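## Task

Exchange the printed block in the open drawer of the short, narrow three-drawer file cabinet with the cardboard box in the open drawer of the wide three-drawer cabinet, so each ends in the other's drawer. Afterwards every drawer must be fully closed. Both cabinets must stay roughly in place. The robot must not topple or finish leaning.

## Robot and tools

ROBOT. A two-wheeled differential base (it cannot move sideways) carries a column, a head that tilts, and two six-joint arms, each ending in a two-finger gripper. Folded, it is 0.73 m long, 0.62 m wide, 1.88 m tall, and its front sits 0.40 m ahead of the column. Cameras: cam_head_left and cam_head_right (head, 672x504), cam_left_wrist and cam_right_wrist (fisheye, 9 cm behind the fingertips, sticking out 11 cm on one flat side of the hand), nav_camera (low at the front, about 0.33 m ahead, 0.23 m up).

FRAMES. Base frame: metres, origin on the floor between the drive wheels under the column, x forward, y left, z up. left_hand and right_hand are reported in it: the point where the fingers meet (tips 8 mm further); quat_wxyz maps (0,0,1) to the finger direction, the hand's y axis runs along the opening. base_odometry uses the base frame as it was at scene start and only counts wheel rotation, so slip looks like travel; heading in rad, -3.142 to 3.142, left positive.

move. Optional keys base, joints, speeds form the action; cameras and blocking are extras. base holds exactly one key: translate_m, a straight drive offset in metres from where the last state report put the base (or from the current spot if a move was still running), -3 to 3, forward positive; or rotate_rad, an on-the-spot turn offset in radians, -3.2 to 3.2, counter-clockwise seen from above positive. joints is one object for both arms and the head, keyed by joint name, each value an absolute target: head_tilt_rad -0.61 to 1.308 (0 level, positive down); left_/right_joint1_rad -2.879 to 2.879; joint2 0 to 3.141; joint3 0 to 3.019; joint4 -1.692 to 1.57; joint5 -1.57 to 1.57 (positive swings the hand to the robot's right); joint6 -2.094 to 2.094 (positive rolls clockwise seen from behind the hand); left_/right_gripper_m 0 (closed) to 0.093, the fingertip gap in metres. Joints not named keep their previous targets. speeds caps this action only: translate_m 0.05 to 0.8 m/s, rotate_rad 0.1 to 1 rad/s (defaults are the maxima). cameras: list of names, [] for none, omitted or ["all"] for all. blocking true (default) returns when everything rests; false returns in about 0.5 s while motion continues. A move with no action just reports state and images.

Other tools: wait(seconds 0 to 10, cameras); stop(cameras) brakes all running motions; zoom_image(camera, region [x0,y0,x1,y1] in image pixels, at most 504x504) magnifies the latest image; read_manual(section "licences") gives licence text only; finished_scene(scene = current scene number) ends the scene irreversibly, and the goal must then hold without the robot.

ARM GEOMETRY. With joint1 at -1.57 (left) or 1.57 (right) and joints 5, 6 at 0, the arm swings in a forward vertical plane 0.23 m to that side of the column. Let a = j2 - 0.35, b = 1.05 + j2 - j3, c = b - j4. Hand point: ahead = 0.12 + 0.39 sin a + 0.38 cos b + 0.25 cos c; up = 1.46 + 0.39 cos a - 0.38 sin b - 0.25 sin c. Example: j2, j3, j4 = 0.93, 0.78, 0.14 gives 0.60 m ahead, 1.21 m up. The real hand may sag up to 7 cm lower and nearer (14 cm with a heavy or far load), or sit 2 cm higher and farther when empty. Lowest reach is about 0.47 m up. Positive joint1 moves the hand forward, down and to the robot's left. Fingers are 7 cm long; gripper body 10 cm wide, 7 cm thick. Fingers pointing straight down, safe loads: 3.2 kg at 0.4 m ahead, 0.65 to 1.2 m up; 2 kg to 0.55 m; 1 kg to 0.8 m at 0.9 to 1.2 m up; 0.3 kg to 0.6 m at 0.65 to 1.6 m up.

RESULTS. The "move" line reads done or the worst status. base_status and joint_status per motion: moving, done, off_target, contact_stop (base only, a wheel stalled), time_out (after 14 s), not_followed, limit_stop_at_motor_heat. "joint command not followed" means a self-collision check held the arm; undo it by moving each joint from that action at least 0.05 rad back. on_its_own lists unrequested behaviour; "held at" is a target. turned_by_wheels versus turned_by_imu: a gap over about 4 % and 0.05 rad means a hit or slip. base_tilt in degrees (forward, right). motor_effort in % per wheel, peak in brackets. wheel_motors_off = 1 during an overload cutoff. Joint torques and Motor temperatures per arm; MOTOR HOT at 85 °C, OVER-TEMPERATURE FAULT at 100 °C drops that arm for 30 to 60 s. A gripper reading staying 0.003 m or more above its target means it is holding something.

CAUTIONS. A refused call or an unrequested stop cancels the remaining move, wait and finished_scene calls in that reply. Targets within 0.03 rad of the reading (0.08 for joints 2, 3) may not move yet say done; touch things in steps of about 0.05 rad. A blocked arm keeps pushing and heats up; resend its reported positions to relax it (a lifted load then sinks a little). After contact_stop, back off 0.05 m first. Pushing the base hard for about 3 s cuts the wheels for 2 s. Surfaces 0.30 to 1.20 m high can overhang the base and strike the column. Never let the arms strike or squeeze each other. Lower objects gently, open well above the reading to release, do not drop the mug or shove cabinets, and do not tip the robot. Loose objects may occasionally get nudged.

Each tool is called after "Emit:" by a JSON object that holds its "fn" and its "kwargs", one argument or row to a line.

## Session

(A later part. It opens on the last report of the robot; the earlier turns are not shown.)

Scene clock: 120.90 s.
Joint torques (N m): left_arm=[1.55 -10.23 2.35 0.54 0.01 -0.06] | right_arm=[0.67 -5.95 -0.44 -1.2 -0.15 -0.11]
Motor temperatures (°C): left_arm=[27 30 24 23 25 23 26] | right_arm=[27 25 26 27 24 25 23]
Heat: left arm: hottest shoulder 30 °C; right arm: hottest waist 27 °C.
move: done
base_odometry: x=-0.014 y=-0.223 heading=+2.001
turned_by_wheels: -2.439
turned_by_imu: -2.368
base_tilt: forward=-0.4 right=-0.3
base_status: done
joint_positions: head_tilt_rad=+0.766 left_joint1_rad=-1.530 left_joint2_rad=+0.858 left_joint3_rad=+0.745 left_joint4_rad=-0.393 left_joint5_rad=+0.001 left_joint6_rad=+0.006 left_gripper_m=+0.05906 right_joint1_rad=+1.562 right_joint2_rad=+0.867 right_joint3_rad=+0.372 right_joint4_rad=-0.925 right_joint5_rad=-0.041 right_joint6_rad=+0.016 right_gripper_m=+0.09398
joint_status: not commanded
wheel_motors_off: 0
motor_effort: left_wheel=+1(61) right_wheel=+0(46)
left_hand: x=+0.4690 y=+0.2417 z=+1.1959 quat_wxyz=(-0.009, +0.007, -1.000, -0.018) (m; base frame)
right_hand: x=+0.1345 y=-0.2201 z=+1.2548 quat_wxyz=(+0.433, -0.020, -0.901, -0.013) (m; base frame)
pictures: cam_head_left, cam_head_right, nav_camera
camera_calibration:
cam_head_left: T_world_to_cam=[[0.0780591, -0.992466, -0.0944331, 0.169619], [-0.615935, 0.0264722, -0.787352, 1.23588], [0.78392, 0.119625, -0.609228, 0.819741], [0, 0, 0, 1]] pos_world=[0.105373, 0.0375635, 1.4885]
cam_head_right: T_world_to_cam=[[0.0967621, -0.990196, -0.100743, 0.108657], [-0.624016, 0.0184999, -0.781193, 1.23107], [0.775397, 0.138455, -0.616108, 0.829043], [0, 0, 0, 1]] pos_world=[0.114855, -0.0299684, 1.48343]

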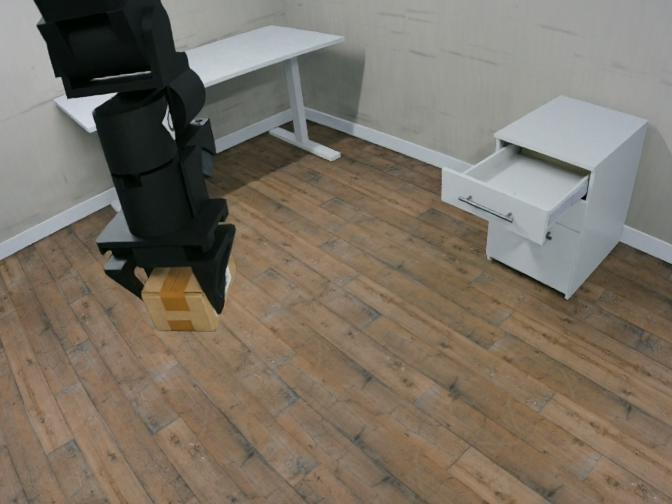

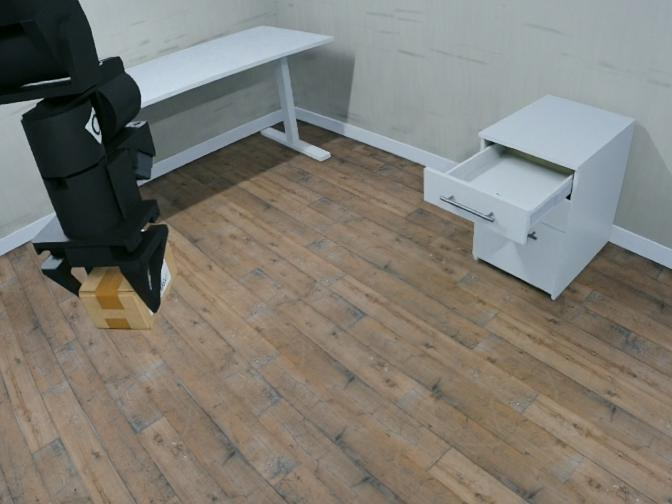

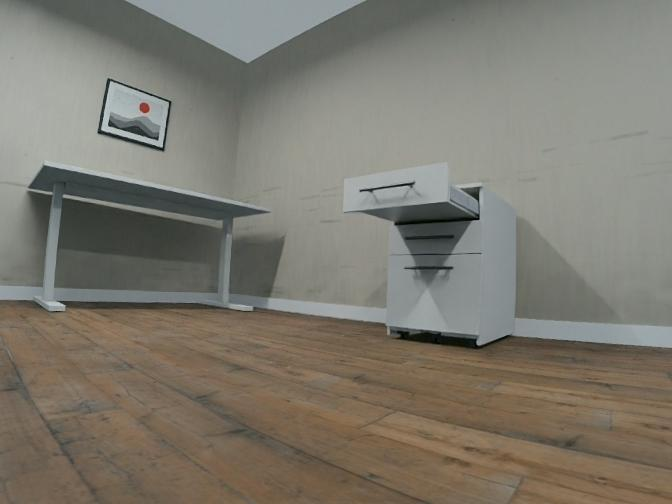

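Emit:
{"fn": "move", "kwargs": {
  "base": {"rotate_rad": 0.363},
  "cameras": []
}}

Emit:
{"fn": "move", "kwargs": {
  "base": {"translate_m": 0.893},
  "speeds": {"translate_m": 0.5},
  "cameras": ["nav_camera"]
}}

Emit:
{"fn": "move", "kwargs": {
  "base": {"rotate_rad": -1.065},
  "joints": {"head_tilt_rad": 0.95},
  "speeds": {"rotate_rad": 0.8},
  "cameras": ["cam_head_left", "cam_head_right", "nav_camera"]
}}

Scene clock: 134.33 s.
Joint torques (N m): left_arm=[1.49 -10.17 2.39 0.54 0.02 -0.06] | right_arm=[0.91 -5.83 -0.47 -1.25 -0.14 -0.1]
Motor temperatures (°C): left_arm=[27 30 24 23 25 23 26] | right_arm=[27 25 26 27 24 25 23]
Heat: left arm: hottest shoulder 30 °C; right arm: hottest waist 27 °C.
move: done
base_odometry: x=-0.014 y=-0.223 heading=+2.363
turned_by_wheels: +0.363
turned_by_imu: +0.354
base_tilt: forward=-0.4 right=-0.3
base_status: done
joint_positions: head_tilt_rad=+0.766 left_joint1_rad=-1.529 left_joint2_rad=+0.858 left_joint3_rad=+0.745 left_joint4_rad=-0.393 left_joint5_rad=+0.000 left_joint6_rad=+0.006 left_gripper_m=+0.05905 right_joint1_rad=+1.562 right_joint2_rad=+0.867 right_joint3_rad=+0.372 right_joint4_rad=-0.925 right_joint5_rad=-0.041 right_joint6_rad=+0.016 right_gripper_m=+0.09398
joint_status: not commanded
wheel_motors_off: 0
motor_effort: left_wheel=-1(30) right_wheel=+0(24)
left_hand: x=+0.4690 y=+0.2419 z=+1.1959 quat_wxyz=(-0.009, +0.007, -1.000, -0.018) (m; base frame)
right_hand: x=+0.1345 y=-0.2201 z=+1.2548 quat_wxyz=(+0.433, -0.020, -0.901, -0.013) (m; base frame)
pictures: none
No camera images: "cameras" was empty.

Scene clock: 137.60 s.
Joint torques (N m): left_arm=[1.44 -10.23 2.56 0.59 0.02 -0.07] | right_arm=[0.79 -5.83 -0.61 -1.22 -0.14 -0.12]
Motor temperatures (°C): left_arm=[27 30 24 23 25 23 26] | right_arm=[27 25 26 27 24 25 23]
Heat: left arm: hottest shoulder 30 °C; right arm: hottest waist 27 °C.
move: done
base_odometry: x=-0.650 y=+0.405 heading=+2.362
turned_by_wheels: -0.002
turned_by_imu: -0.002
base_tilt: forward=-0.4 right=-0.3
base_status: done
joint_positions: head_tilt_rad=+0.766 left_joint1_rad=-1.529 left_joint2_rad=+0.858 left_joint3_rad=+0.743 left_joint4_rad=-0.393 left_joint5_rad=+0.000 left_joint6_rad=+0.006 left_gripper_m=+0.05905 right_joint1_rad=+1.562 right_joint2_rad=+0.867 right_joint3_rad=+0.375 right_joint4_rad=-0.925 right_joint5_rad=-0.041 right_joint6_rad=+0.016 right_gripper_m=+0.09398
joint_status: not commanded
wheel_motors_off: 0
motor_effort: left_wheel=-2(57) right_wheel=+2(62)
left_hand: x=+0.4677 y=+0.2419 z=+1.1955 quat_wxyz=(-0.008, +0.007, -1.000, -0.018) (m; base frame)
right_hand: x=+0.1359 y=-0.2201 z=+1.2543 quat_wxyz=(+0.432, -0.020, -0.902, -0.013) (m; base frame)
pictures: nav_camera

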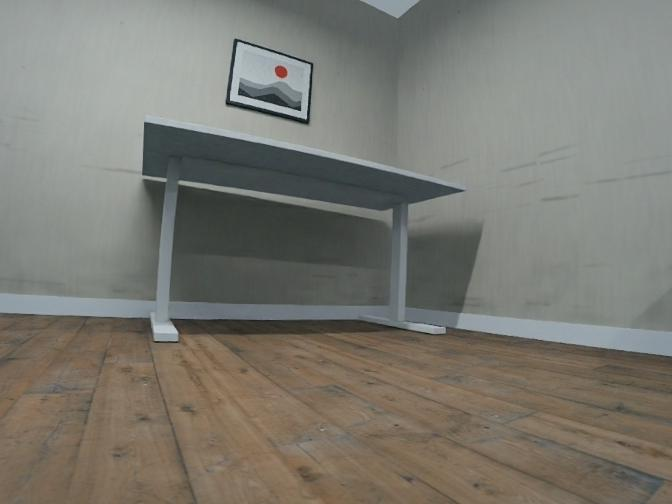

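Scene clock: 140.03 s.
Joint torques (N m): left_arm=[1.44 -10.17 2.48 0.55 0.05 -0.06] | right_arm=[0.79 -5.83 -0.7 -1.25 -0.15 -0.12]
Motor temperatures (°C): left_arm=[27 29 24 23 25 23 26] | right_arm=[27 25 26 27 24 25 23]
Heat: left arm: hottest shoulder 29 °C; right arm: hottest waist 27 °C.
move: done
base_odometry: x=-0.650 y=+0.405 heading=+1.297
turned_by_wheels: -1.064
turned_by_imu: -1.032
base_tilt: forward=-0.4 right=-0.3
base_status: done
joint_positions: head_tilt_rad=+0.950 left_joint1_rad=-1.529 left_joint2_rad=+0.858 left_joint3_rad=+0.743 left_joint4_rad=-0.393 left_joint5_rad=+0.000 left_joint6_rad=+0.006 left_gripper_m=+0.05906 right_joint1_rad=+1.562 right_joint2_rad=+0.867 right_joint3_rad=+0.375 right_joint4_rad=-0.925 right_joint5_rad=-0.041 right_joint6_rad=+0.016 right_gripper_m=+0.09399
joint_status: all done
wheel_motors_off: 0
motor_effort: left_wheel=+1(47) right_wheel=-1(49)
left_hand: x=+0.4677 y=+0.2422 z=+1.1955 quat_wxyz=(-0.008, +0.007, -1.000, -0.018) (m; base frame)
right_hand: x=+0.1359 y=-0.2201 z=+1.2543 quat_wxyz=(+0.432, -0.020, -0.902, -0.013) (m; base frame)
pictures: cam_head_left, cam_head_right, nav_camera
camera_calibration:
cam_head_left: T_world_to_cam=[[0.0594109, -0.992466, -0.107151, 0.190131], [-0.749813, 0.0264923, -0.661119, 1.04819], [0.658977, 0.119621, -0.74259, 1.03131], [0, 0, 0, 1]] pos_world=[0.095046, 0.0375635, 1.47919]
cam_head_right: T_world_to_cam=[[0.0766407, -0.990196, -0.116782, 0.134375], [-0.756628, 0.01852, -0.653583, 1.04116], [0.649338, 0.138452, -0.747791, 1.03822], [0, 0, 0, 1]] pos_world=[0.103312, -0.0299685, 1.47255]

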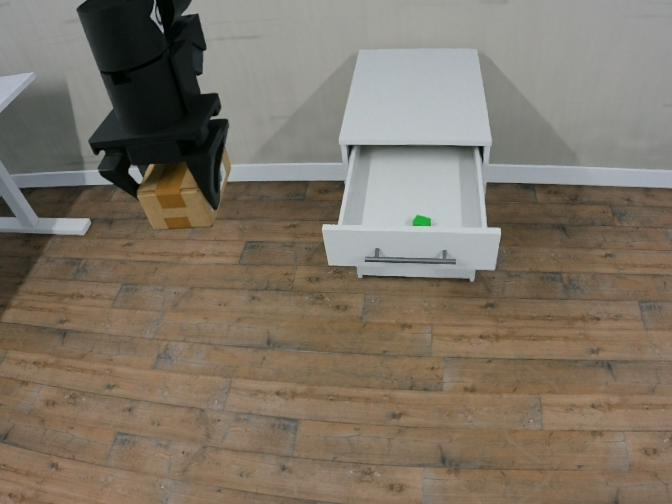

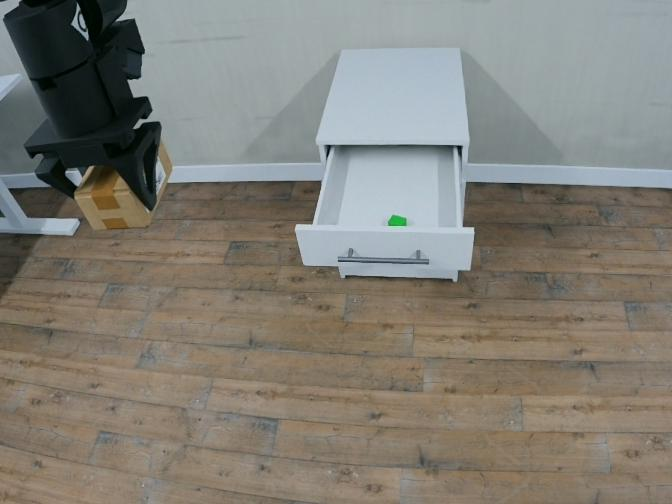

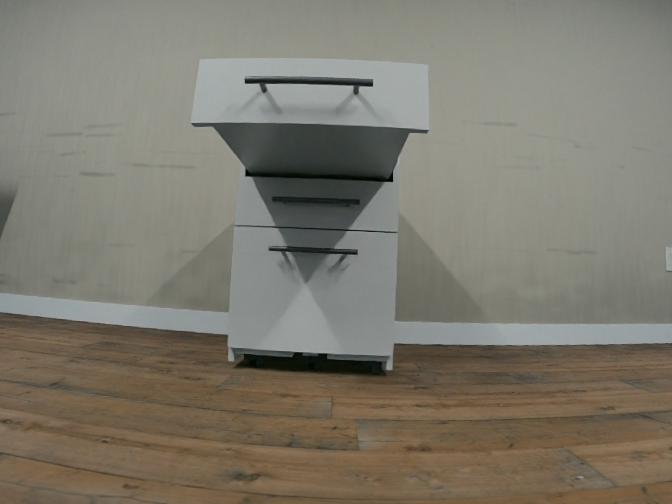

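Emit:
{"fn": "move", "kwargs": {
  "base": {"translate_m": 0.66},
  "speeds": {"translate_m": 0.3},
  "joints": {"head_tilt_rad": 1.25, "left_joint1_rad": -1.33, "right_joint1_rad": 1.75, "right_joint2_rad": 1.163, "right_joint3_rad": 0.543, "right_joint4_rad": 0.1, "right_joint5_rad": 0.18, "right_joint6_rad": 0.15},
  "cameras": ["cam_head_left", "cam_head_right", "cam_right_wrist"]
}}

Scene clock: 154.40 s.
Joint torques (N m): left_arm=[2.49 -10.05 2.62 0.62 -0.17 -0.08] | right_arm=[1.79 -9.76 -0.47 0.4 0.05 -0.07]
Motor temperatures (°C): left_arm=[27 29 24 23 25 23 26] | right_arm=[27 25 26 27 24 25 23]
Heat: left arm: hottest shoulder 29 °C; right arm: hottest waist 27 °C.
move: done
base_odometry: x=-0.471 y=+1.040 heading=+1.296
turned_by_wheels: -0.001
turned_by_imu: -0.001
base_tilt: forward=-0.4 right=-0.3
base_status: done
joint_positions: head_tilt_rad=+1.248 left_joint1_rad=-1.329 left_joint2_rad=+0.861 left_joint3_rad=+0.741 left_joint4_rad=-0.395 left_joint5_rad=+0.003 left_joint6_rad=+0.006 left_gripper_m=+0.05907 right_joint1_rad=+1.755 right_joint2_rad=+1.164 right_joint3_rad=+0.548 right_joint4_rad=+0.095 right_joint5_rad=+0.176 right_joint6_rad=+0.144 right_gripper_m=+0.09399
joint_status: all done
wheel_motors_off: 0
motor_effort: left_wheel=-1(68) right_wheel=+1(55)
left_hand: x=+0.4597 y=+0.3248 z=+1.2045 quat_wxyz=(-0.004, +0.057, -0.993, -0.104) (m; base frame)
right_hand: x=+0.3690 y=-0.1714 z=+1.0975 quat_wxyz=(-0.006, -0.026, -1.000, +0.008) (m; base frame)
pictures: cam_head_left, cam_head_right, cam_right_wrist
camera_calibration:
cam_head_left: T_world_to_cam=[[0.0254025, -0.992465, -0.119864, 0.21141], [-0.910686, 0.0264795, -0.412249, 0.672954], [0.412317, 0.11963, -0.903152, 1.29093], [0, 0, 0, 1]] pos_world=[0.0752092, 0.0375635, 1.46867]
cam_head_right: T_world_to_cam=[[0.0390517, -0.990195, -0.134123, 0.16296], [-0.914993, 0.0185072, -0.403046, 0.663289], [0.401576, 0.138461, -0.905298, 1.29318], [0, 0, 0, 1]] pos_world=[0.0812306, -0.0299684, 1.45991]
cam_right_wrist: T_world_to_cam=[[-0.052285, -0.99848, 0.0174276, -0.172665], [-0.823733, 0.0529873, 0.564496, -0.300085], [-0.564562, 0.015159, -0.825252, 1.23952], [0, 0, 0, 1]] pos_world=[0.44357, -0.175291, 1.19532]

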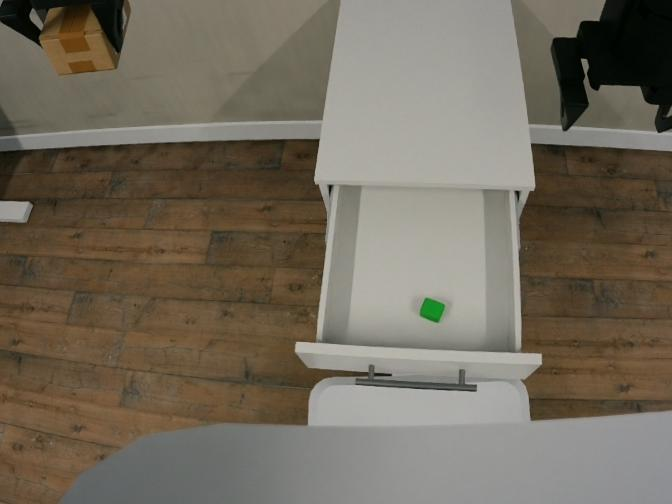

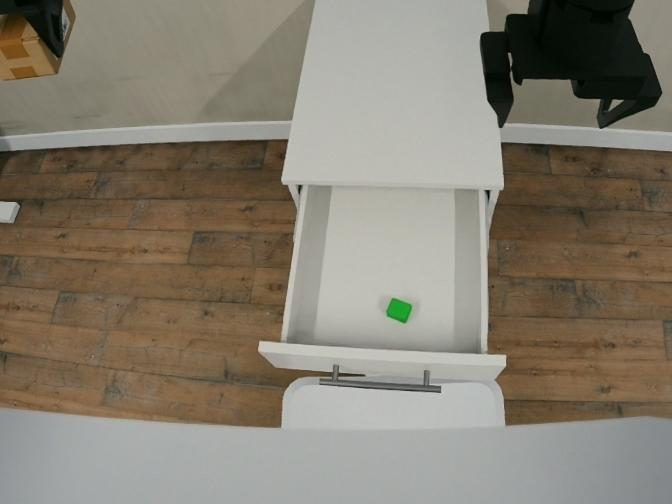

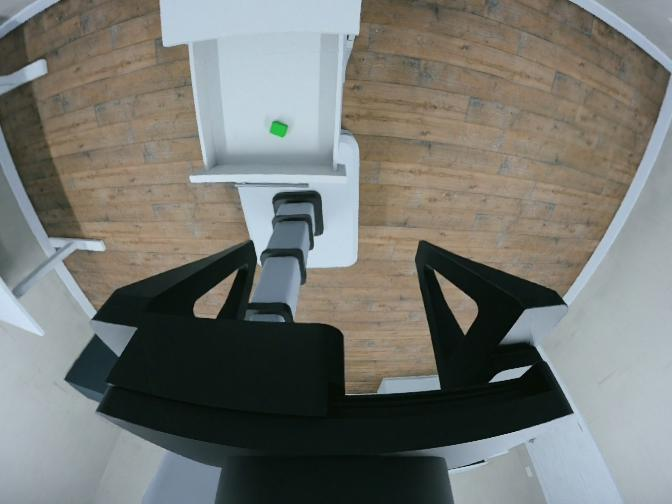

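Emit:
{"fn": "move", "kwargs": {
  "joints": {"right_joint1_rad": 1.80, "right_joint2_rad": 1.7, "right_joint3_rad": 0.92, "right_joint4_rad": 0.25, "right_joint5_rad": 0.22, "right_joint6_rad": 0.4},
  "cameras": []
}}

Emit:
{"fn": "move", "kwargs": {
  "joints": {"right_joint1_rad": 1.86, "right_joint2_rad": 2.497, "right_joint3_rad": 1.764, "right_joint4_rad": 0.212, "right_joint5_rad": 0.25, "right_gripper_m": 0.075},
  "cameras": ["cam_right_wrist", "cam_head_left"]
}}

Scene clock: 170.97 s.
Joint torques (N m): left_arm=[2.49 -10.17 2.65 0.61 -0.17 -0.08] | right_arm=[4.54 -12.86 -1.43 0.21 0.02 -0.04]
Motor temperatures (°C): left_arm=[27 29 25 23 26 23 27] | right_arm=[27 25 26 27 24 25 23]
Heat: left arm: hottest shoulder 29 °C; right arm: hottest waist 27 °C.
move: done
base_odometry: x=-0.471 y=+1.040 heading=+1.296
turned_by_wheels: +0.000
turned_by_imu: +0.000
base_tilt: forward=-0.4 right=-0.3
base_status: not commanded
joint_positions: head_tilt_rad=+1.248 left_joint1_rad=-1.329 left_joint2_rad=+0.861 left_joint3_rad=+0.741 left_joint4_rad=-0.395 left_joint5_rad=+0.003 left_joint6_rad=+0.006 left_gripper_m=+0.05907 right_joint1_rad=+1.796 right_joint2_rad=+1.713 right_joint3_rad=+0.918 right_joint4_rad=+0.251 right_joint5_rad=+0.218 right_joint6_rad=+0.392 right_gripper_m=+0.09400
joint_status: all done
wheel_motors_off: 0
motor_effort: left_wheel=-3(4) right_wheel=+1(4)
left_hand: x=+0.4597 y=+0.3248 z=+1.2045 quat_wxyz=(-0.004, +0.057, -0.993, -0.104) (m; base frame)
right_hand: x=+0.3898 y=-0.1236 z=+0.9305 quat_wxyz=(+0.001, -0.137, -0.990, +0.012) (m; base frame)
pictures: none
No camera images: "cameras" was empty.

Scene clock: 172.57 s.
Joint torques (N m): left_arm=[2.43 -10.05 2.65 0.61 -0.17 -0.08] | right_arm=[7.88 -11.4 -0.73 0.14 -0.03 -0.03]
Motor temperatures (°C): left_arm=[27 29 25 23 26 23 27] | right_arm=[27 25 26 27 24 25 23]
Heat: left arm: hottest shoulder 29 °C; right arm: hottest waist 27 °C.
move: done
base_odometry: x=-0.471 y=+1.040 heading=+1.296
turned_by_wheels: +0.000
turned_by_imu: +0.000
base_tilt: forward=-0.4 right=-0.3
base_status: not commanded
joint_positions: head_tilt_rad=+1.248 left_joint1_rad=-1.329 left_joint2_rad=+0.861 left_joint3_rad=+0.741 left_joint4_rad=-0.395 left_joint5_rad=+0.003 left_joint6_rad=+0.006 left_gripper_m=+0.05907 right_joint1_rad=+1.864 right_joint2_rad=+2.506 right_joint3_rad=+1.760 right_joint4_rad=+0.215 right_joint5_rad=+0.249 right_joint6_rad=+0.392 right_gripper_m=+0.07509
joint_status: all done
wheel_motors_off: 0
motor_effort: left_wheel=-4(4) right_wheel=+2(3)
left_hand: x=+0.4597 y=+0.3248 z=+1.2045 quat_wxyz=(-0.004, +0.057, -0.993, -0.104) (m; base frame)
right_hand: x=+0.3454 y=-0.0190 z=+0.6501 quat_wxyz=(-0.005, -0.122, -0.992, -0.003) (m; base frame)
pictures: cam_head_left, cam_right_wrist
camera_calibration:
cam_head_left: T_world_to_cam=[[0.0254025, -0.992465, -0.119864, 0.21141], [-0.910686, 0.0264795, -0.412249, 0.672954], [0.412317, 0.11963, -0.903152, 1.29093], [0, 0, 0, 1]] pos_world=[0.0752092, 0.0375635, 1.46867]
cam_right_wrist: T_world_to_cam=[[-0.242267, -0.97019, -0.00618422, 0.0675622], [-0.799655, 0.196065, 0.567547, -0.0825874], [-0.549416, 0.142443, -0.823318, 0.850593], [0, 0, 0, 1]] pos_world=[0.417656, -0.0394205, 0.747598]

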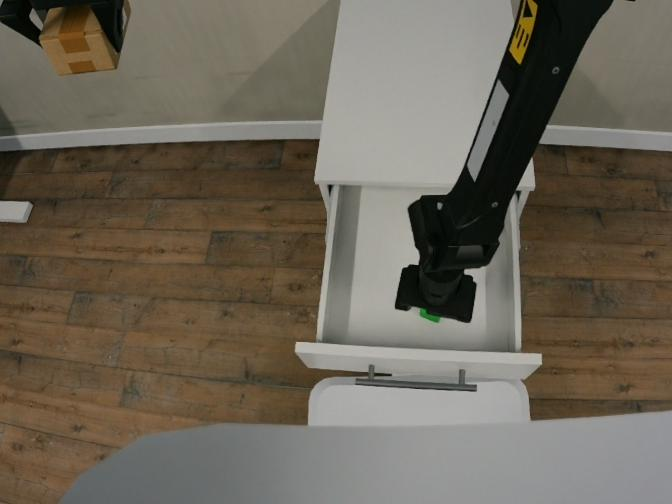

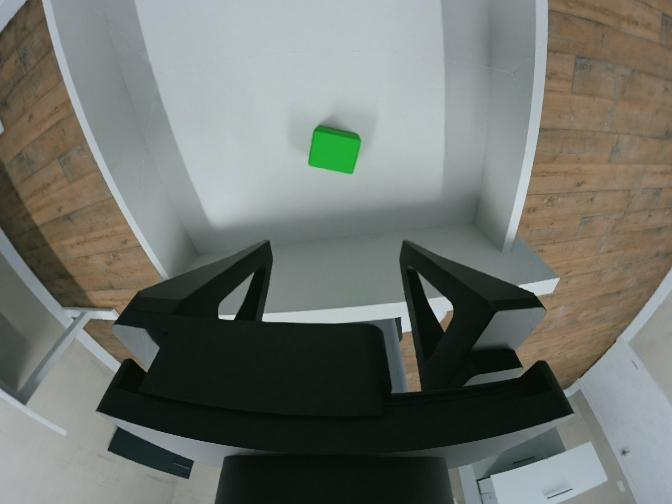

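Emit:
{"fn": "move", "kwargs": {
  "joints": {"right_joint1_rad": 1.832, "right_joint2_rad": 2.70, "right_joint3_rad": 2.09, "right_joint4_rad": 0.066, "right_joint5_rad": 0.22, "right_joint6_rad": 0.57},
  "cameras": ["cam_right_wrist"]
}}

Scene clock: 185.60 s.
Joint torques (N m): left_arm=[2.49 -10.11 2.63 0.61 -0.17 -0.08] | right_arm=[7.41 -10.46 0.23 -0.05 -0.18 -0.03]
Motor temperatures (°C): left_arm=[27 29 25 23 26 23 27] | right_arm=[27 25 26 27 24 25 23]
Heat: left arm: hottest shoulder 29 °C; right arm: hottest waist 27 °C.
move: done
base_odometry: x=-0.471 y=+1.040 heading=+1.296
turned_by_wheels: +0.000
turned_by_imu: +0.000
base_tilt: forward=-0.4 right=-0.3
base_status: not commanded
joint_positions: head_tilt_rad=+1.248 left_joint1_rad=-1.329 left_joint2_rad=+0.861 left_joint3_rad=+0.741 left_joint4_rad=-0.395 left_joint5_rad=+0.003 left_joint6_rad=+0.006 left_gripper_m=+0.05907 right_joint1_rad=+1.839 right_joint2_rad=+2.704 right_joint3_rad=+2.088 right_joint4_rad=+0.072 right_joint5_rad=+0.224 right_joint6_rad=+0.559 right_gripper_m=+0.07507
joint_status: all done
wheel_motors_off: 0
motor_effort: left_wheel=-4(4) right_wheel=+2(3)
left_hand: x=+0.4597 y=+0.3248 z=+1.2045 quat_wxyz=(-0.004, +0.057, -0.993, -0.104) (m; base frame)
right_hand: x=+0.3447 y=-0.0204 z=+0.5813 quat_wxyz=(+0.003, -0.209, -0.978, -0.003) (m; base frame)
pictures: cam_right_wrist
camera_calibration:
cam_right_wrist: T_world_to_cam=[[-0.409015, -0.912523, -0.00301292, 0.122391], [-0.743972, 0.331551, 0.580154, -0.067657], [-0.528405, 0.239533, -0.814501, 0.783415], [0, 0, 0, 1]] pos_world=[0.413685, -0.0535375, 0.677712]

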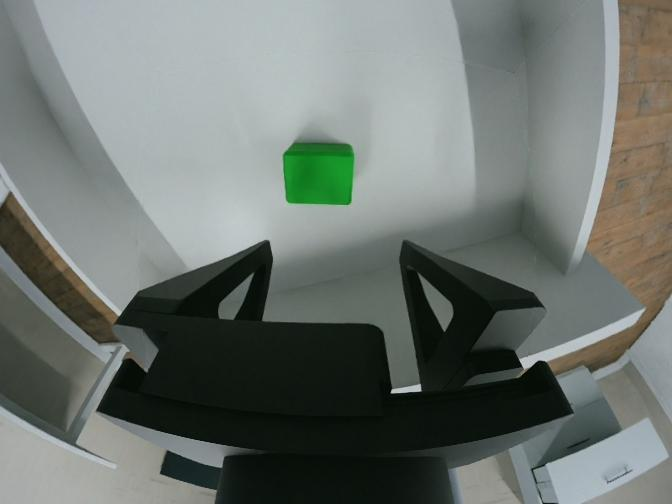

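Emit:
{"fn": "move", "kwargs": {
  "joints": {"right_joint1_rad": 1.80, "right_joint2_rad": 2.875, "right_joint3_rad": 2.495, "right_joint4_rad": -0.145, "right_joint5_rad": 0.205},
  "cameras": ["cam_right_wrist"]
}}

Scene clock: 201.10 s.
Joint torques (N m): left_arm=[2.43 -10.05 2.65 0.61 -0.17 -0.08] | right_arm=[7.18 -10.23 2.47 0.08 -0.16 0]
Motor temperatures (°C): left_arm=[27 29 25 23 26 23 27] | right_arm=[27 25 26 27 24 25 23]
Heat: left arm: hottest shoulder 29 °C; right arm: hottest waist 27 °C.
move: done
base_odometry: x=-0.471 y=+1.040 heading=+1.296
turned_by_wheels: +0.000
turned_by_imu: +0.000
base_tilt: forward=-0.4 right=-0.3
base_status: not commanded
joint_positions: head_tilt_rad=+1.248 left_joint1_rad=-1.329 left_joint2_rad=+0.861 left_joint3_rad=+0.741 left_joint4_rad=-0.395 left_joint5_rad=+0.003 left_joint6_rad=+0.006 left_gripper_m=+0.05907 right_joint1_rad=+1.802 right_joint2_rad=+2.870 right_joint3_rad=+2.493 right_joint4_rad=-0.140 right_joint5_rad=+0.208 right_joint6_rad=+0.559 right_gripper_m=+0.07505
joint_status: all done
wheel_motors_off: 0
motor_effort: left_wheel=-3(4) right_wheel=+1(4)
left_hand: x=+0.4597 y=+0.3248 z=+1.2045 quat_wxyz=(-0.004, +0.057, -0.993, -0.104) (m; base frame)
right_hand: x=+0.3946 y=-0.0372 z=+0.5377 quat_wxyz=(-0.009, -0.221, -0.975, +0.001) (m; base frame)
pictures: cam_right_wrist
camera_calibration:
cam_right_wrist: T_world_to_cam=[[-0.430288, -0.902692, -0.000691214, 0.134918], [-0.748445, 0.356334, 0.559335, 0.0141606], [-0.504661, 0.241192, -0.828941, 0.776805], [0, 0, 0, 1]] pos_world=[0.460675, -0.0706162, 0.636098]

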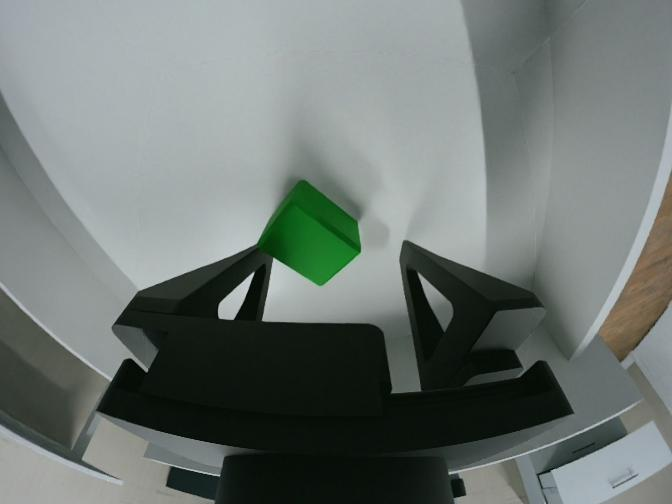

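Emit:
{"fn": "move", "kwargs": {
  "joints": {"right_joint2_rad": 2.67, "right_joint3_rad": 2.15, "right_joint4_rad": 0.0},
  "cameras": []
}}

Emit:
{"fn": "move", "kwargs": {
  "joints": {"right_joint6_rad": 1.19},
  "cameras": ["cam_right_wrist"]
}}

Scene clock: 216.83 s.
Joint torques (N m): left_arm=[2.49 -10.05 2.65 0.61 -0.17 -0.08] | right_arm=[7.12 -10.93 0.75 0.43 -0.15 -0.01]
Motor temperatures (°C): left_arm=[27 29 25 23 26 23 27] | right_arm=[27 26 26 27 24 25 23]
Heat: left arm: hottest shoulder 29 °C; right arm: hottest waist 27 °C.
move: done
base_odometry: x=-0.471 y=+1.040 heading=+1.296
turned_by_wheels: +0.000
turned_by_imu: +0.000
base_tilt: forward=-0.4 right=-0.3
base_status: not commanded
joint_positions: head_tilt_rad=+1.248 left_joint1_rad=-1.329 left_joint2_rad=+0.861 left_joint3_rad=+0.741 left_joint4_rad=-0.395 left_joint5_rad=+0.003 left_joint6_rad=+0.006 left_gripper_m=+0.05907 right_joint1_rad=+1.802 right_joint2_rad=+2.664 right_joint3_rad=+2.151 right_joint4_rad=-0.005 right_joint5_rad=+0.208 right_joint6_rad=+0.560 right_gripper_m=+0.07505
joint_status: all done
wheel_motors_off: 0
motor_effort: left_wheel=-3(4) right_wheel=+2(3)
left_hand: x=+0.4597 y=+0.3248 z=+1.2045 quat_wxyz=(-0.004, +0.057, -0.993, -0.104) (m; base frame)
right_hand: x=+0.4038 y=-0.0458 z=+0.5852 quat_wxyz=(-0.010, -0.221, -0.975, +0.001) (m; base frame)
pictures: none
No camera images: "cameras" was empty.

Scene clock: 217.60 s.
Joint torques (N m): left_arm=[2.49 -10.11 2.65 0.61 -0.17 -0.08] | right_arm=[7.12 -10.93 0.75 0.36 -0.11 -0.03]
Motor temperatures (°C): left_arm=[27 29 25 23 26 23 27] | right_arm=[27 26 26 27 24 25 23]
Heat: left arm: hottest shoulder 29 °C; right arm: hottest waist 27 °C.
move: done
base_odometry: x=-0.471 y=+1.040 heading=+1.296
turned_by_wheels: +0.000
turned_by_imu: +0.000
base_tilt: forward=-0.4 right=-0.3
base_status: not commanded
joint_positions: head_tilt_rad=+1.248 left_joint1_rad=-1.329 left_joint2_rad=+0.861 left_joint3_rad=+0.741 left_joint4_rad=-0.395 left_joint5_rad=+0.003 left_joint6_rad=+0.006 left_gripper_m=+0.05907 right_joint1_rad=+1.802 right_joint2_rad=+2.664 right_joint3_rad=+2.151 right_joint4_rad=-0.005 right_joint5_rad=+0.208 right_joint6_rad=+1.181 right_gripper_m=+0.07506
joint_status: all done
wheel_motors_off: 0
motor_effort: left_wheel=-3(4) right_wheel=+2(3)
left_hand: x=+0.4597 y=+0.3248 z=+1.2045 quat_wxyz=(-0.004, +0.057, -0.993, -0.104) (m; base frame)
right_hand: x=+0.4038 y=-0.0458 z=+0.5852 quat_wxyz=(-0.010, -0.509, -0.861, -0.002) (m; base frame)
pictures: cam_right_wrist
camera_calibration:
cam_right_wrist: T_world_to_cam=[[-0.875807, -0.482512, -0.0120298, 0.336897], [-0.404723, 0.720576, 0.563, -0.126689], [-0.262986, 0.497948, -0.826369, 0.735517], [0, 0, 0, 1]] pos_world=[0.437213, -0.112403, 0.683187]

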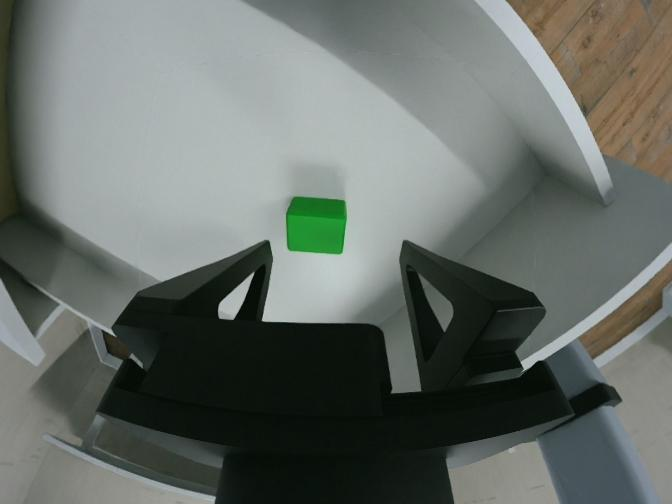

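Emit:
{"fn": "move", "kwargs": {
  "joints": {"right_joint1_rad": 1.825, "right_joint2_rad": 2.80, "right_joint3_rad": 2.38, "right_joint4_rad": -0.10},
  "cameras": ["cam_right_wrist"]
}}

Scene clock: 230.27 s.
Joint torques (N m): left_arm=[2.37 -10.05 2.65 0.61 -0.17 -0.08] | right_arm=[7.53 -10.29 2.06 -0.01 0.08 -0.04]
Motor temperatures (°C): left_arm=[27 29 25 23 26 23 27] | right_arm=[27 26 26 27 24 25 23]
Heat: left arm: hottest shoulder 29 °C; right arm: hottest waist 27 °C.
move: done
base_odometry: x=-0.471 y=+1.040 heading=+1.296
turned_by_wheels: +0.000
turned_by_imu: +0.000
base_tilt: forward=-0.4 right=-0.2
base_status: not commanded
joint_positions: head_tilt_rad=+1.248 left_joint1_rad=-1.329 left_joint2_rad=+0.861 left_joint3_rad=+0.741 left_joint4_rad=-0.395 left_joint5_rad=+0.003 left_joint6_rad=+0.006 left_gripper_m=+0.05907 right_joint1_rad=+1.833 right_joint2_rad=+2.789 right_joint3_rad=+2.379 right_joint4_rad=-0.092 right_joint5_rad=+0.202 right_joint6_rad=+1.182 right_gripper_m=+0.07506
joint_status: all done
wheel_motors_off: 0
motor_effort: left_wheel=-3(4) right_wheel=+2(5)
left_hand: x=+0.4597 y=+0.3248 z=+1.2045 quat_wxyz=(-0.004, +0.057, -0.993, -0.104) (m; base frame)
right_hand: x=+0.4075 y=-0.0090 z=+0.5604 quat_wxyz=(-0.006, -0.504, -0.863, -0.020) (m; base frame)
pictures: cam_right_wrist
camera_calibration:
cam_right_wrist: T_world_to_cam=[[-0.869777, -0.491825, -0.0399579, 0.370637], [-0.420393, 0.696174, 0.581903, -0.14213], [-0.258377, 0.522924, -0.812276, 0.688133], [0, 0, 0, 1]] pos_world=[0.440418, -0.078605, 0.656469]

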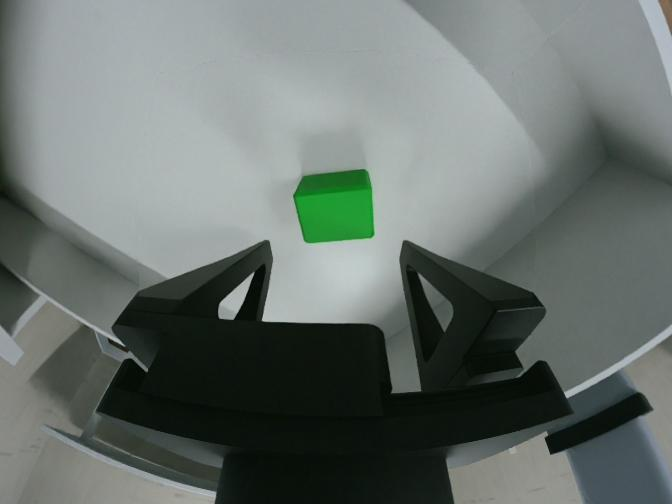

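Emit:
{"fn": "move", "kwargs": {
  "joints": {"right_joint1_rad": 1.805, "right_joint2_rad": 2.90, "right_joint3_rad": 2.56, "right_joint4_rad": -0.18},
  "cameras": ["cam_right_wrist"]
}}

Scene clock: 243.27 s.
Joint torques (N m): left_arm=[2.49 -10.05 2.65 0.59 -0.17 -0.08] | right_arm=[7 -10.34 3.55 -0.03 0.09 -0.04]
Motor temperatures (°C): left_arm=[27 29 25 23 26 23 27] | right_arm=[27 26 26 27 24 25 23]
Heat: left arm: hottest shoulder 29 °C; right arm: hottest waist 27 °C.
move: done
base_odometry: x=-0.471 y=+1.040 heading=+1.296
turned_by_wheels: +0.000
turned_by_imu: +0.000
base_tilt: forward=-0.4 right=-0.3
base_status: not commanded
joint_positions: head_tilt_rad=+1.248 left_joint1_rad=-1.329 left_joint2_rad=+0.861 left_joint3_rad=+0.741 left_joint4_rad=-0.395 left_joint5_rad=+0.003 left_joint6_rad=+0.006 left_gripper_m=+0.05907 right_joint1_rad=+1.814 right_joint2_rad=+2.903 right_joint3_rad=+2.547 right_joint4_rad=-0.174 right_joint5_rad=+0.202 right_joint6_rad=+1.182 right_gripper_m=+0.07506
joint_status: all done
wheel_motors_off: 0
motor_effort: left_wheel=-3(3) right_wheel=+3(3)
left_hand: x=+0.4597 y=+0.3248 z=+1.2045 quat_wxyz=(-0.004, +0.057, -0.993, -0.104) (m; base frame)
right_hand: x=+0.3887 y=-0.0246 z=+0.5340 quat_wxyz=(+0.000, -0.506, -0.863, -0.006) (m; base frame)
pictures: cam_right_wrist
camera_calibration:
cam_right_wrist: T_world_to_cam=[[-0.872264, -0.488969, -0.00807606, 0.32958], [-0.402945, 0.709254, 0.578441, -0.128398], [-0.277112, 0.507808, -0.815684, 0.67866], [0, 0, 0, 1]] pos_world=[0.423808, -0.0924079, 0.630505]

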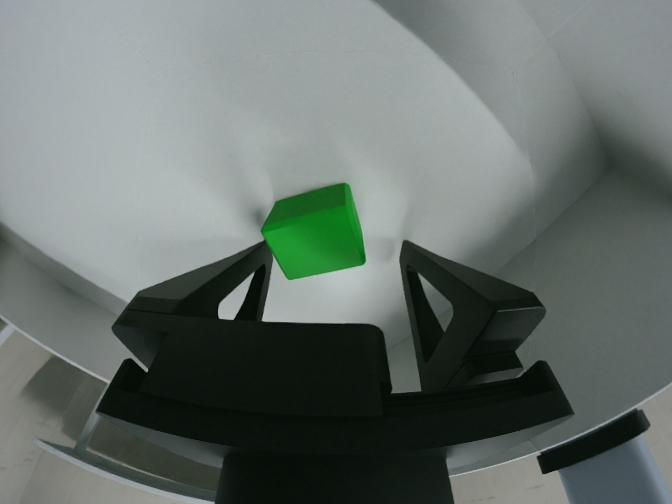

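Emit:
{"fn": "move", "kwargs": {
  "base": {"translate_m": 0.018},
  "speeds": {"translate_m": 0.05},
  "joints": {"right_joint6_rad": 1.0},
  "cameras": ["cam_right_wrist"]
}}

Scene clock: 251.77 s.
Joint torques (N m): left_arm=[2.55 -10.23 2.58 0.65 -0.16 -0.08] | right_arm=[6.95 -10.4 3.17 0.08 0.07 -0.16]
Motor temperatures (°C): left_arm=[27 29 25 23 26 23 27] | right_arm=[27 26 26 27 24 25 23]
Heat: left arm: hottest shoulder 29 °C; right arm: hottest waist 27 °C.
move: done
base_odometry: x=-0.466 y=+1.058 heading=+1.296
turned_by_wheels: +0.000
turned_by_imu: +0.000
base_tilt: forward=-0.5 right=-0.3
base_status: done
joint_positions: head_tilt_rad=+1.248 left_joint1_rad=-1.329 left_joint2_rad=+0.864 left_joint3_rad=+0.740 left_joint4_rad=-0.395 left_joint5_rad=+0.003 left_joint6_rad=+0.006 left_gripper_m=+0.05907 right_joint1_rad=+1.813 right_joint2_rad=+2.902 right_joint3_rad=+2.551 right_joint4_rad=-0.174 right_joint5_rad=+0.202 right_joint6_rad=+1.006 right_gripper_m=+0.07507
joint_status: all done
wheel_motors_off: 0
motor_effort: left_wheel=+0(42) right_wheel=-1(36)
left_hand: x=+0.4581 y=+0.3248 z=+1.2033 quat_wxyz=(-0.002, +0.057, -0.993, -0.103) (m; base frame)
right_hand: x=+0.3915 y=-0.0251 z=+0.5343 quat_wxyz=(-0.003, -0.428, -0.904, -0.006) (m; base frame)
pictures: cam_right_wrist
camera_calibration:
cam_right_wrist: T_world_to_cam=[[-0.773723, -0.633419, -0.0115132, 0.291465], [-0.523415, 0.628903, 0.574906, -0.0799969], [-0.356916, 0.450844, -0.818138, 0.711067], [0, 0, 0, 1]] pos_world=[0.437433, -0.0856507, 0.631098]

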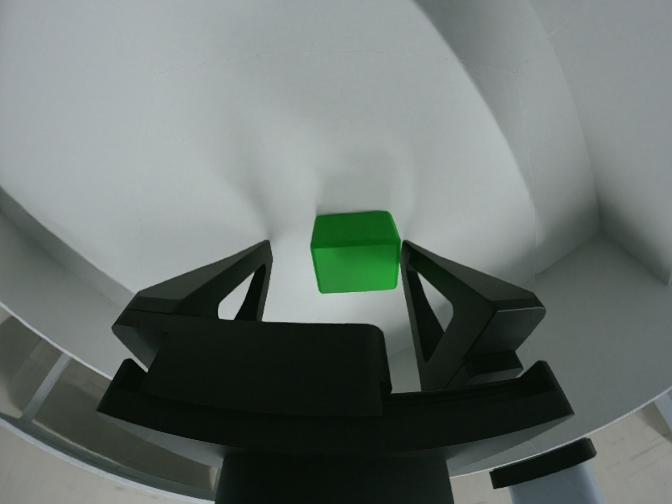

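Emit:
{"fn": "move", "kwargs": {
  "joints": {"right_gripper_m": 0.02},
  "cameras": ["cam_right_wrist"]
}}

Scene clock: 264.20 s.
Joint torques (N m): left_arm=[2.49 -10.29 2.71 0.64 -0.16 -0.08] | right_arm=[6.83 -10.4 3.12 0.03 0.06 -0.16]
Motor temperatures (°C): left_arm=[27 29 25 23 26 23 27] | right_arm=[27 26 26 27 24 25 23]
Heat: left arm: hottest shoulder 29 °C; right arm: hottest waist 27 °C.
move: off_target
base_odometry: x=-0.466 y=+1.058 heading=+1.296
turned_by_wheels: +0.000
turned_by_imu: +0.000
base_tilt: forward=-0.4 right=-0.3
base_status: not commanded
joint_positions: head_tilt_rad=+1.248 left_joint1_rad=-1.329 left_joint2_rad=+0.864 left_joint3_rad=+0.740 left_joint4_rad=-0.395 left_joint5_rad=+0.003 left_joint6_rad=+0.006 left_gripper_m=+0.05907 right_joint1_rad=+1.813 right_joint2_rad=+2.902 right_joint3_rad=+2.551 right_joint4_rad=-0.174 right_joint5_rad=+0.202 right_joint6_rad=+1.006 right_gripper_m=+0.04071
joint_status: right_gripper_m off_target (ended at +0.04074, target +0.02000)
wheel_motors_off: 0
motor_effort: left_wheel=-1(1) right_wheel=+1(2)
left_hand: x=+0.4581 y=+0.3248 z=+1.2033 quat_wxyz=(-0.002, +0.057, -0.993, -0.103) (m; base frame)
right_hand: x=+0.3915 y=-0.0252 z=+0.5343 quat_wxyz=(-0.003, -0.428, -0.904, -0.006) (m; base frame)
pictures: cam_right_wrist
camera_calibration:
cam_right_wrist: T_world_to_cam=[[-0.773677, -0.633479, -0.0113305, 0.291325], [-0.52349, 0.629068, 0.574658, -0.0798506], [-0.356906, 0.450531, -0.818315, 0.71123], [0, 0, 0, 1]] pos_world=[0.437433, -0.0856509, 0.631198]

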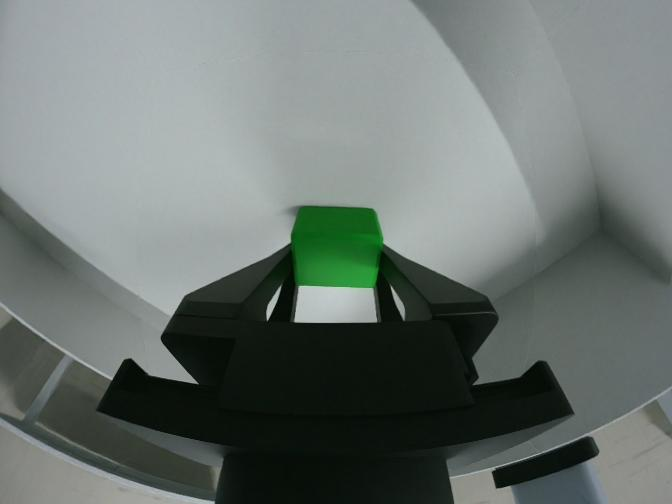

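Emit:
{"fn": "move", "kwargs": {
  "joints": {"right_joint2_rad": 2.67, "right_joint3_rad": 2.10, "right_joint4_rad": 0.03},
  "cameras": ["cam_right_wrist"]
}}

Emit:
{"fn": "move", "kwargs": {
  "joints": {"right_joint2_rad": 2.35, "right_joint3_rad": 1.50, "right_joint4_rad": 0.32},
  "cameras": []
}}

Emit:
{"fn": "move", "kwargs": {
  "joints": {"right_joint1_rad": 1.62, "right_joint2_rad": 1.7, "right_joint3_rad": 0.92, "right_joint4_rad": 0.25, "right_joint5_rad": 0.1},
  "cameras": []
}}

Emit:
{"fn": "move", "kwargs": {
  "joints": {"right_joint1_rad": 1.45, "right_joint2_rad": 1.0, "right_joint3_rad": 0.5, "right_joint4_rad": -0.3, "right_joint5_rad": 0.0},
  "cameras": ["cam_right_wrist", "cam_head_left", "cam_head_right"]
}}

Scene clock: 276.50 s.
Joint torques (N m): left_arm=[2.49 -10.29 2.7 0.64 -0.16 -0.08] | right_arm=[6.65 -11.34 0.5 0.21 0.07 -0.16]
Motor temperatures (°C): left_arm=[27 29 25 23 26 23 27] | right_arm=[27 26 26 27 24 25 24]
Heat: left arm: hottest shoulder 29 °C; right arm: hottest waist 27 °C.
move: done
base_odometry: x=-0.466 y=+1.058 heading=+1.296
turned_by_wheels: +0.000
turned_by_imu: +0.000
base_tilt: forward=-0.4 right=-0.3
base_status: not commanded
joint_positions: head_tilt_rad=+1.248 left_joint1_rad=-1.329 left_joint2_rad=+0.864 left_joint3_rad=+0.740 left_joint4_rad=-0.395 left_joint5_rad=+0.003 left_joint6_rad=+0.006 left_gripper_m=+0.05907 right_joint1_rad=+1.813 right_joint2_rad=+2.677 right_joint3_rad=+2.097 right_joint4_rad=+0.030 right_joint5_rad=+0.202 right_joint6_rad=+1.006 right_gripper_m=+0.04071
joint_status: all done
wheel_motors_off: 0
motor_effort: left_wheel=+0(1) right_wheel=+1(1)
left_hand: x=+0.4581 y=+0.3248 z=+1.2033 quat_wxyz=(-0.002, +0.057, -0.993, -0.103) (m; base frame)
right_hand: x=+0.3659 y=-0.0389 z=+0.5834 quat_wxyz=(+0.007, -0.426, -0.905, +0.000) (m; base frame)
pictures: cam_right_wrist
camera_calibration:
cam_right_wrist: T_world_to_cam=[[-0.770299, -0.637626, 0.00851498, 0.250475], [-0.513327, 0.627948, 0.584959, -0.122687], [-0.378332, 0.446222, -0.811018, 0.751889], [0, 0, 0, 1]] pos_world=[0.414425, -0.0987594, 0.679431]

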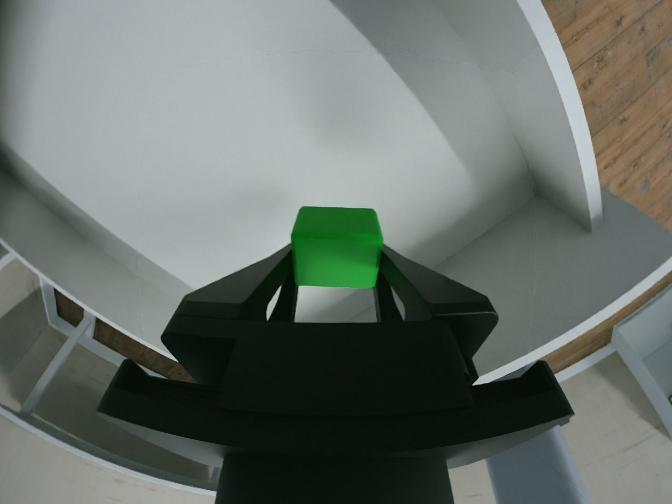

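Scene clock: 278.00 s.
Joint torques (N m): left_arm=[2.49 -10.29 2.7 0.62 -0.16 -0.08] | right_arm=[5.6 -11.52 -1.94 0.16 0.07 -0.16]
Motor temperatures (°C): left_arm=[27 29 25 23 26 23 27] | right_arm=[27 26 26 27 24 25 24]
Heat: left arm: hottest shoulder 29 °C; right arm: hottest waist 27 °C.
move: done
base_odometry: x=-0.466 y=+1.058 heading=+1.296
turned_by_wheels: +0.000
turned_by_imu: +0.000
base_tilt: forward=-0.4 right=-0.3
base_status: not commanded
joint_positions: head_tilt_rad=+1.248 left_joint1_rad=-1.329 left_joint2_rad=+0.864 left_joint3_rad=+0.740 left_joint4_rad=-0.395 left_joint5_rad=+0.003 left_joint6_rad=+0.006 left_gripper_m=+0.05907 right_joint1_rad=+1.813 right_joint2_rad=+2.363 right_joint3_rad=+1.496 right_joint4_rad=+0.321 right_joint5_rad=+0.202 right_joint6_rad=+1.006 right_gripper_m=+0.04071
joint_status: all done
wheel_motors_off: 0
motor_effort: left_wheel=+0(1) right_wheel=+0(1)
left_hand: x=+0.4581 y=+0.3248 z=+1.2033 quat_wxyz=(-0.002, +0.057, -0.993, -0.103) (m; base frame)
right_hand: x=+0.3297 y=-0.0685 z=+0.7010 quat_wxyz=(+0.006, -0.426, -0.905, -0.001) (m; base frame)
pictures: none
No camera images: "cameras" was empty.

Scene clock: 279.50 s.
Joint torques (N m): left_arm=[2.49 -10.34 2.7 0.62 -0.16 -0.08] | right_arm=[1.55 -11.34 -2.48 0.1 -0.02 -0.15]
Motor temperatures (°C): left_arm=[27 29 25 23 26 23 27] | right_arm=[27 26 26 27 24 25 24]
Heat: left arm: hottest shoulder 29 °C; right arm: hottest waist 27 °C.
move: done
base_odometry: x=-0.466 y=+1.058 heading=+1.296
turned_by_wheels: +0.000
turned_by_imu: +0.000
base_tilt: forward=-0.4 right=-0.3
base_status: not commanded
joint_positions: head_tilt_rad=+1.248 left_joint1_rad=-1.329 left_joint2_rad=+0.864 left_joint3_rad=+0.740 left_joint4_rad=-0.395 left_joint5_rad=+0.003 left_joint6_rad=+0.006 left_gripper_m=+0.05907 right_joint1_rad=+1.620 right_joint2_rad=+1.687 right_joint3_rad=+0.932 right_joint4_rad=+0.255 right_joint5_rad=+0.101 right_joint6_rad=+1.006 right_gripper_m=+0.04071
joint_status: all done
wheel_motors_off: 0
motor_effort: left_wheel=-1(2) right_wheel=+0(2)
left_hand: x=+0.4581 y=+0.3248 z=+1.2033 quat_wxyz=(-0.002, +0.057, -0.993, -0.103) (m; base frame)
right_hand: x=+0.4166 y=-0.2116 z=+0.9271 quat_wxyz=(-0.025, -0.471, -0.881, +0.019) (m; base frame)
pictures: none
No camera images: "cameras" was empty.

Scene clock: 281.03 s.
Joint torques (N m): left_arm=[2.49 -10.29 2.7 0.64 -0.16 -0.08] | right_arm=[0.67 -8.23 0.46 -0.39 0 -0.13]
Motor temperatures (°C): left_arm=[27 29 25 23 26 23 27] | right_arm=[27 26 26 27 24 25 24]
Heat: left arm: hottest shoulder 29 °C; right arm: hottest waist 27 °C.
move: done
base_odometry: x=-0.466 y=+1.058 heading=+1.296
turned_by_wheels: +0.000
turned_by_imu: +0.000
base_tilt: forward=-0.4 right=-0.3
base_status: not commanded
joint_positions: head_tilt_rad=+1.248 left_joint1_rad=-1.329 left_joint2_rad=+0.864 left_joint3_rad=+0.740 left_joint4_rad=-0.395 left_joint5_rad=+0.003 left_joint6_rad=+0.006 left_gripper_m=+0.05907 right_joint1_rad=+1.445 right_joint2_rad=+0.999 right_joint3_rad=+0.500 right_joint4_rad=-0.296 right_joint5_rad=+0.001 right_joint6_rad=+1.005 right_gripper_m=+0.04071
joint_status: all done
wheel_motors_off: 0
motor_effort: left_wheel=-1(3) right_wheel=+3(3)
left_hand: x=+0.4581 y=+0.3248 z=+1.2033 quat_wxyz=(-0.002, +0.057, -0.993, -0.103) (m; base frame)
right_hand: x=+0.2997 y=-0.2737 z=+1.1459 quat_wxyz=(+0.094, -0.510, -0.848, +0.109) (m; base frame)
pictures: cam_head_left, cam_head_right, cam_right_wrist
camera_calibration:
cam_head_left: T_world_to_cam=[[0.0253505, -0.992466, -0.119872, 0.211426], [-0.910872, 0.0264765, -0.411839, 0.672367], [0.41191, 0.119628, -0.903338, 1.29123], [0, 0, 0, 1]] pos_world=[0.0752098, 0.0375635, 1.46867]
cam_head_right: T_world_to_cam=[[0.0389932, -0.990195, -0.134137, 0.162972], [-0.915174, 0.0185042, -0.402634, 0.662662], [0.401169, 0.138459, -0.905479, 1.29338], [0, 0, 0, 1]] pos_world=[0.0812308, -0.0299684, 1.4598]
cam_right_wrist: T_world_to_cam=[[-0.843872, -0.456128, 0.282537, -0.197363], [-0.222184, 0.776389, 0.589792, -0.390362], [-0.48838, 0.434934, -0.756517, 1.25524], [0, 0, 0, 1]] pos_world=[0.359753, -0.332897, 1.23561]

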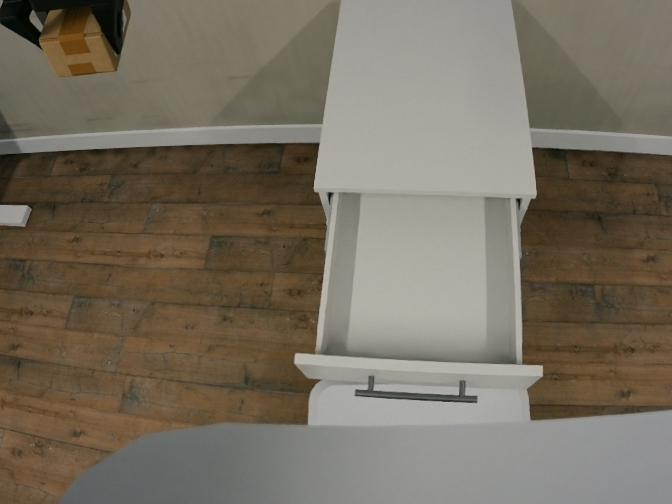

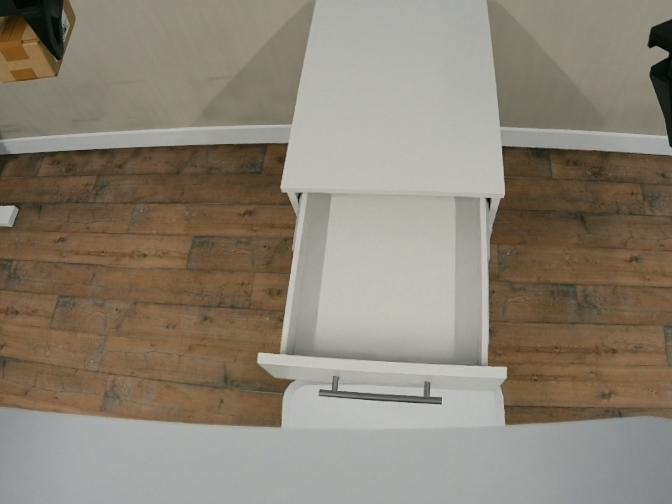

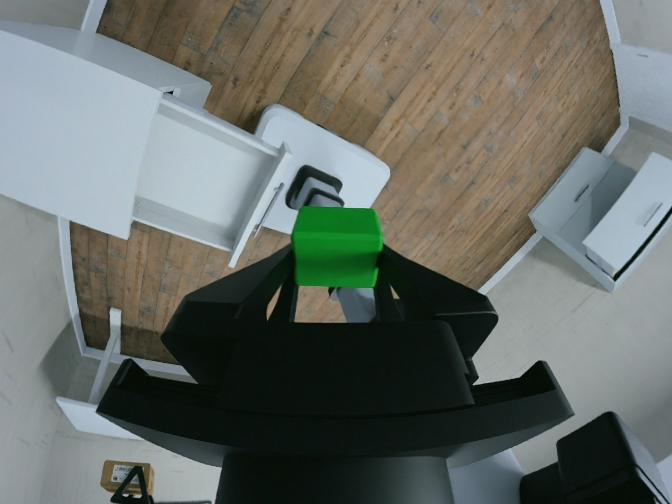

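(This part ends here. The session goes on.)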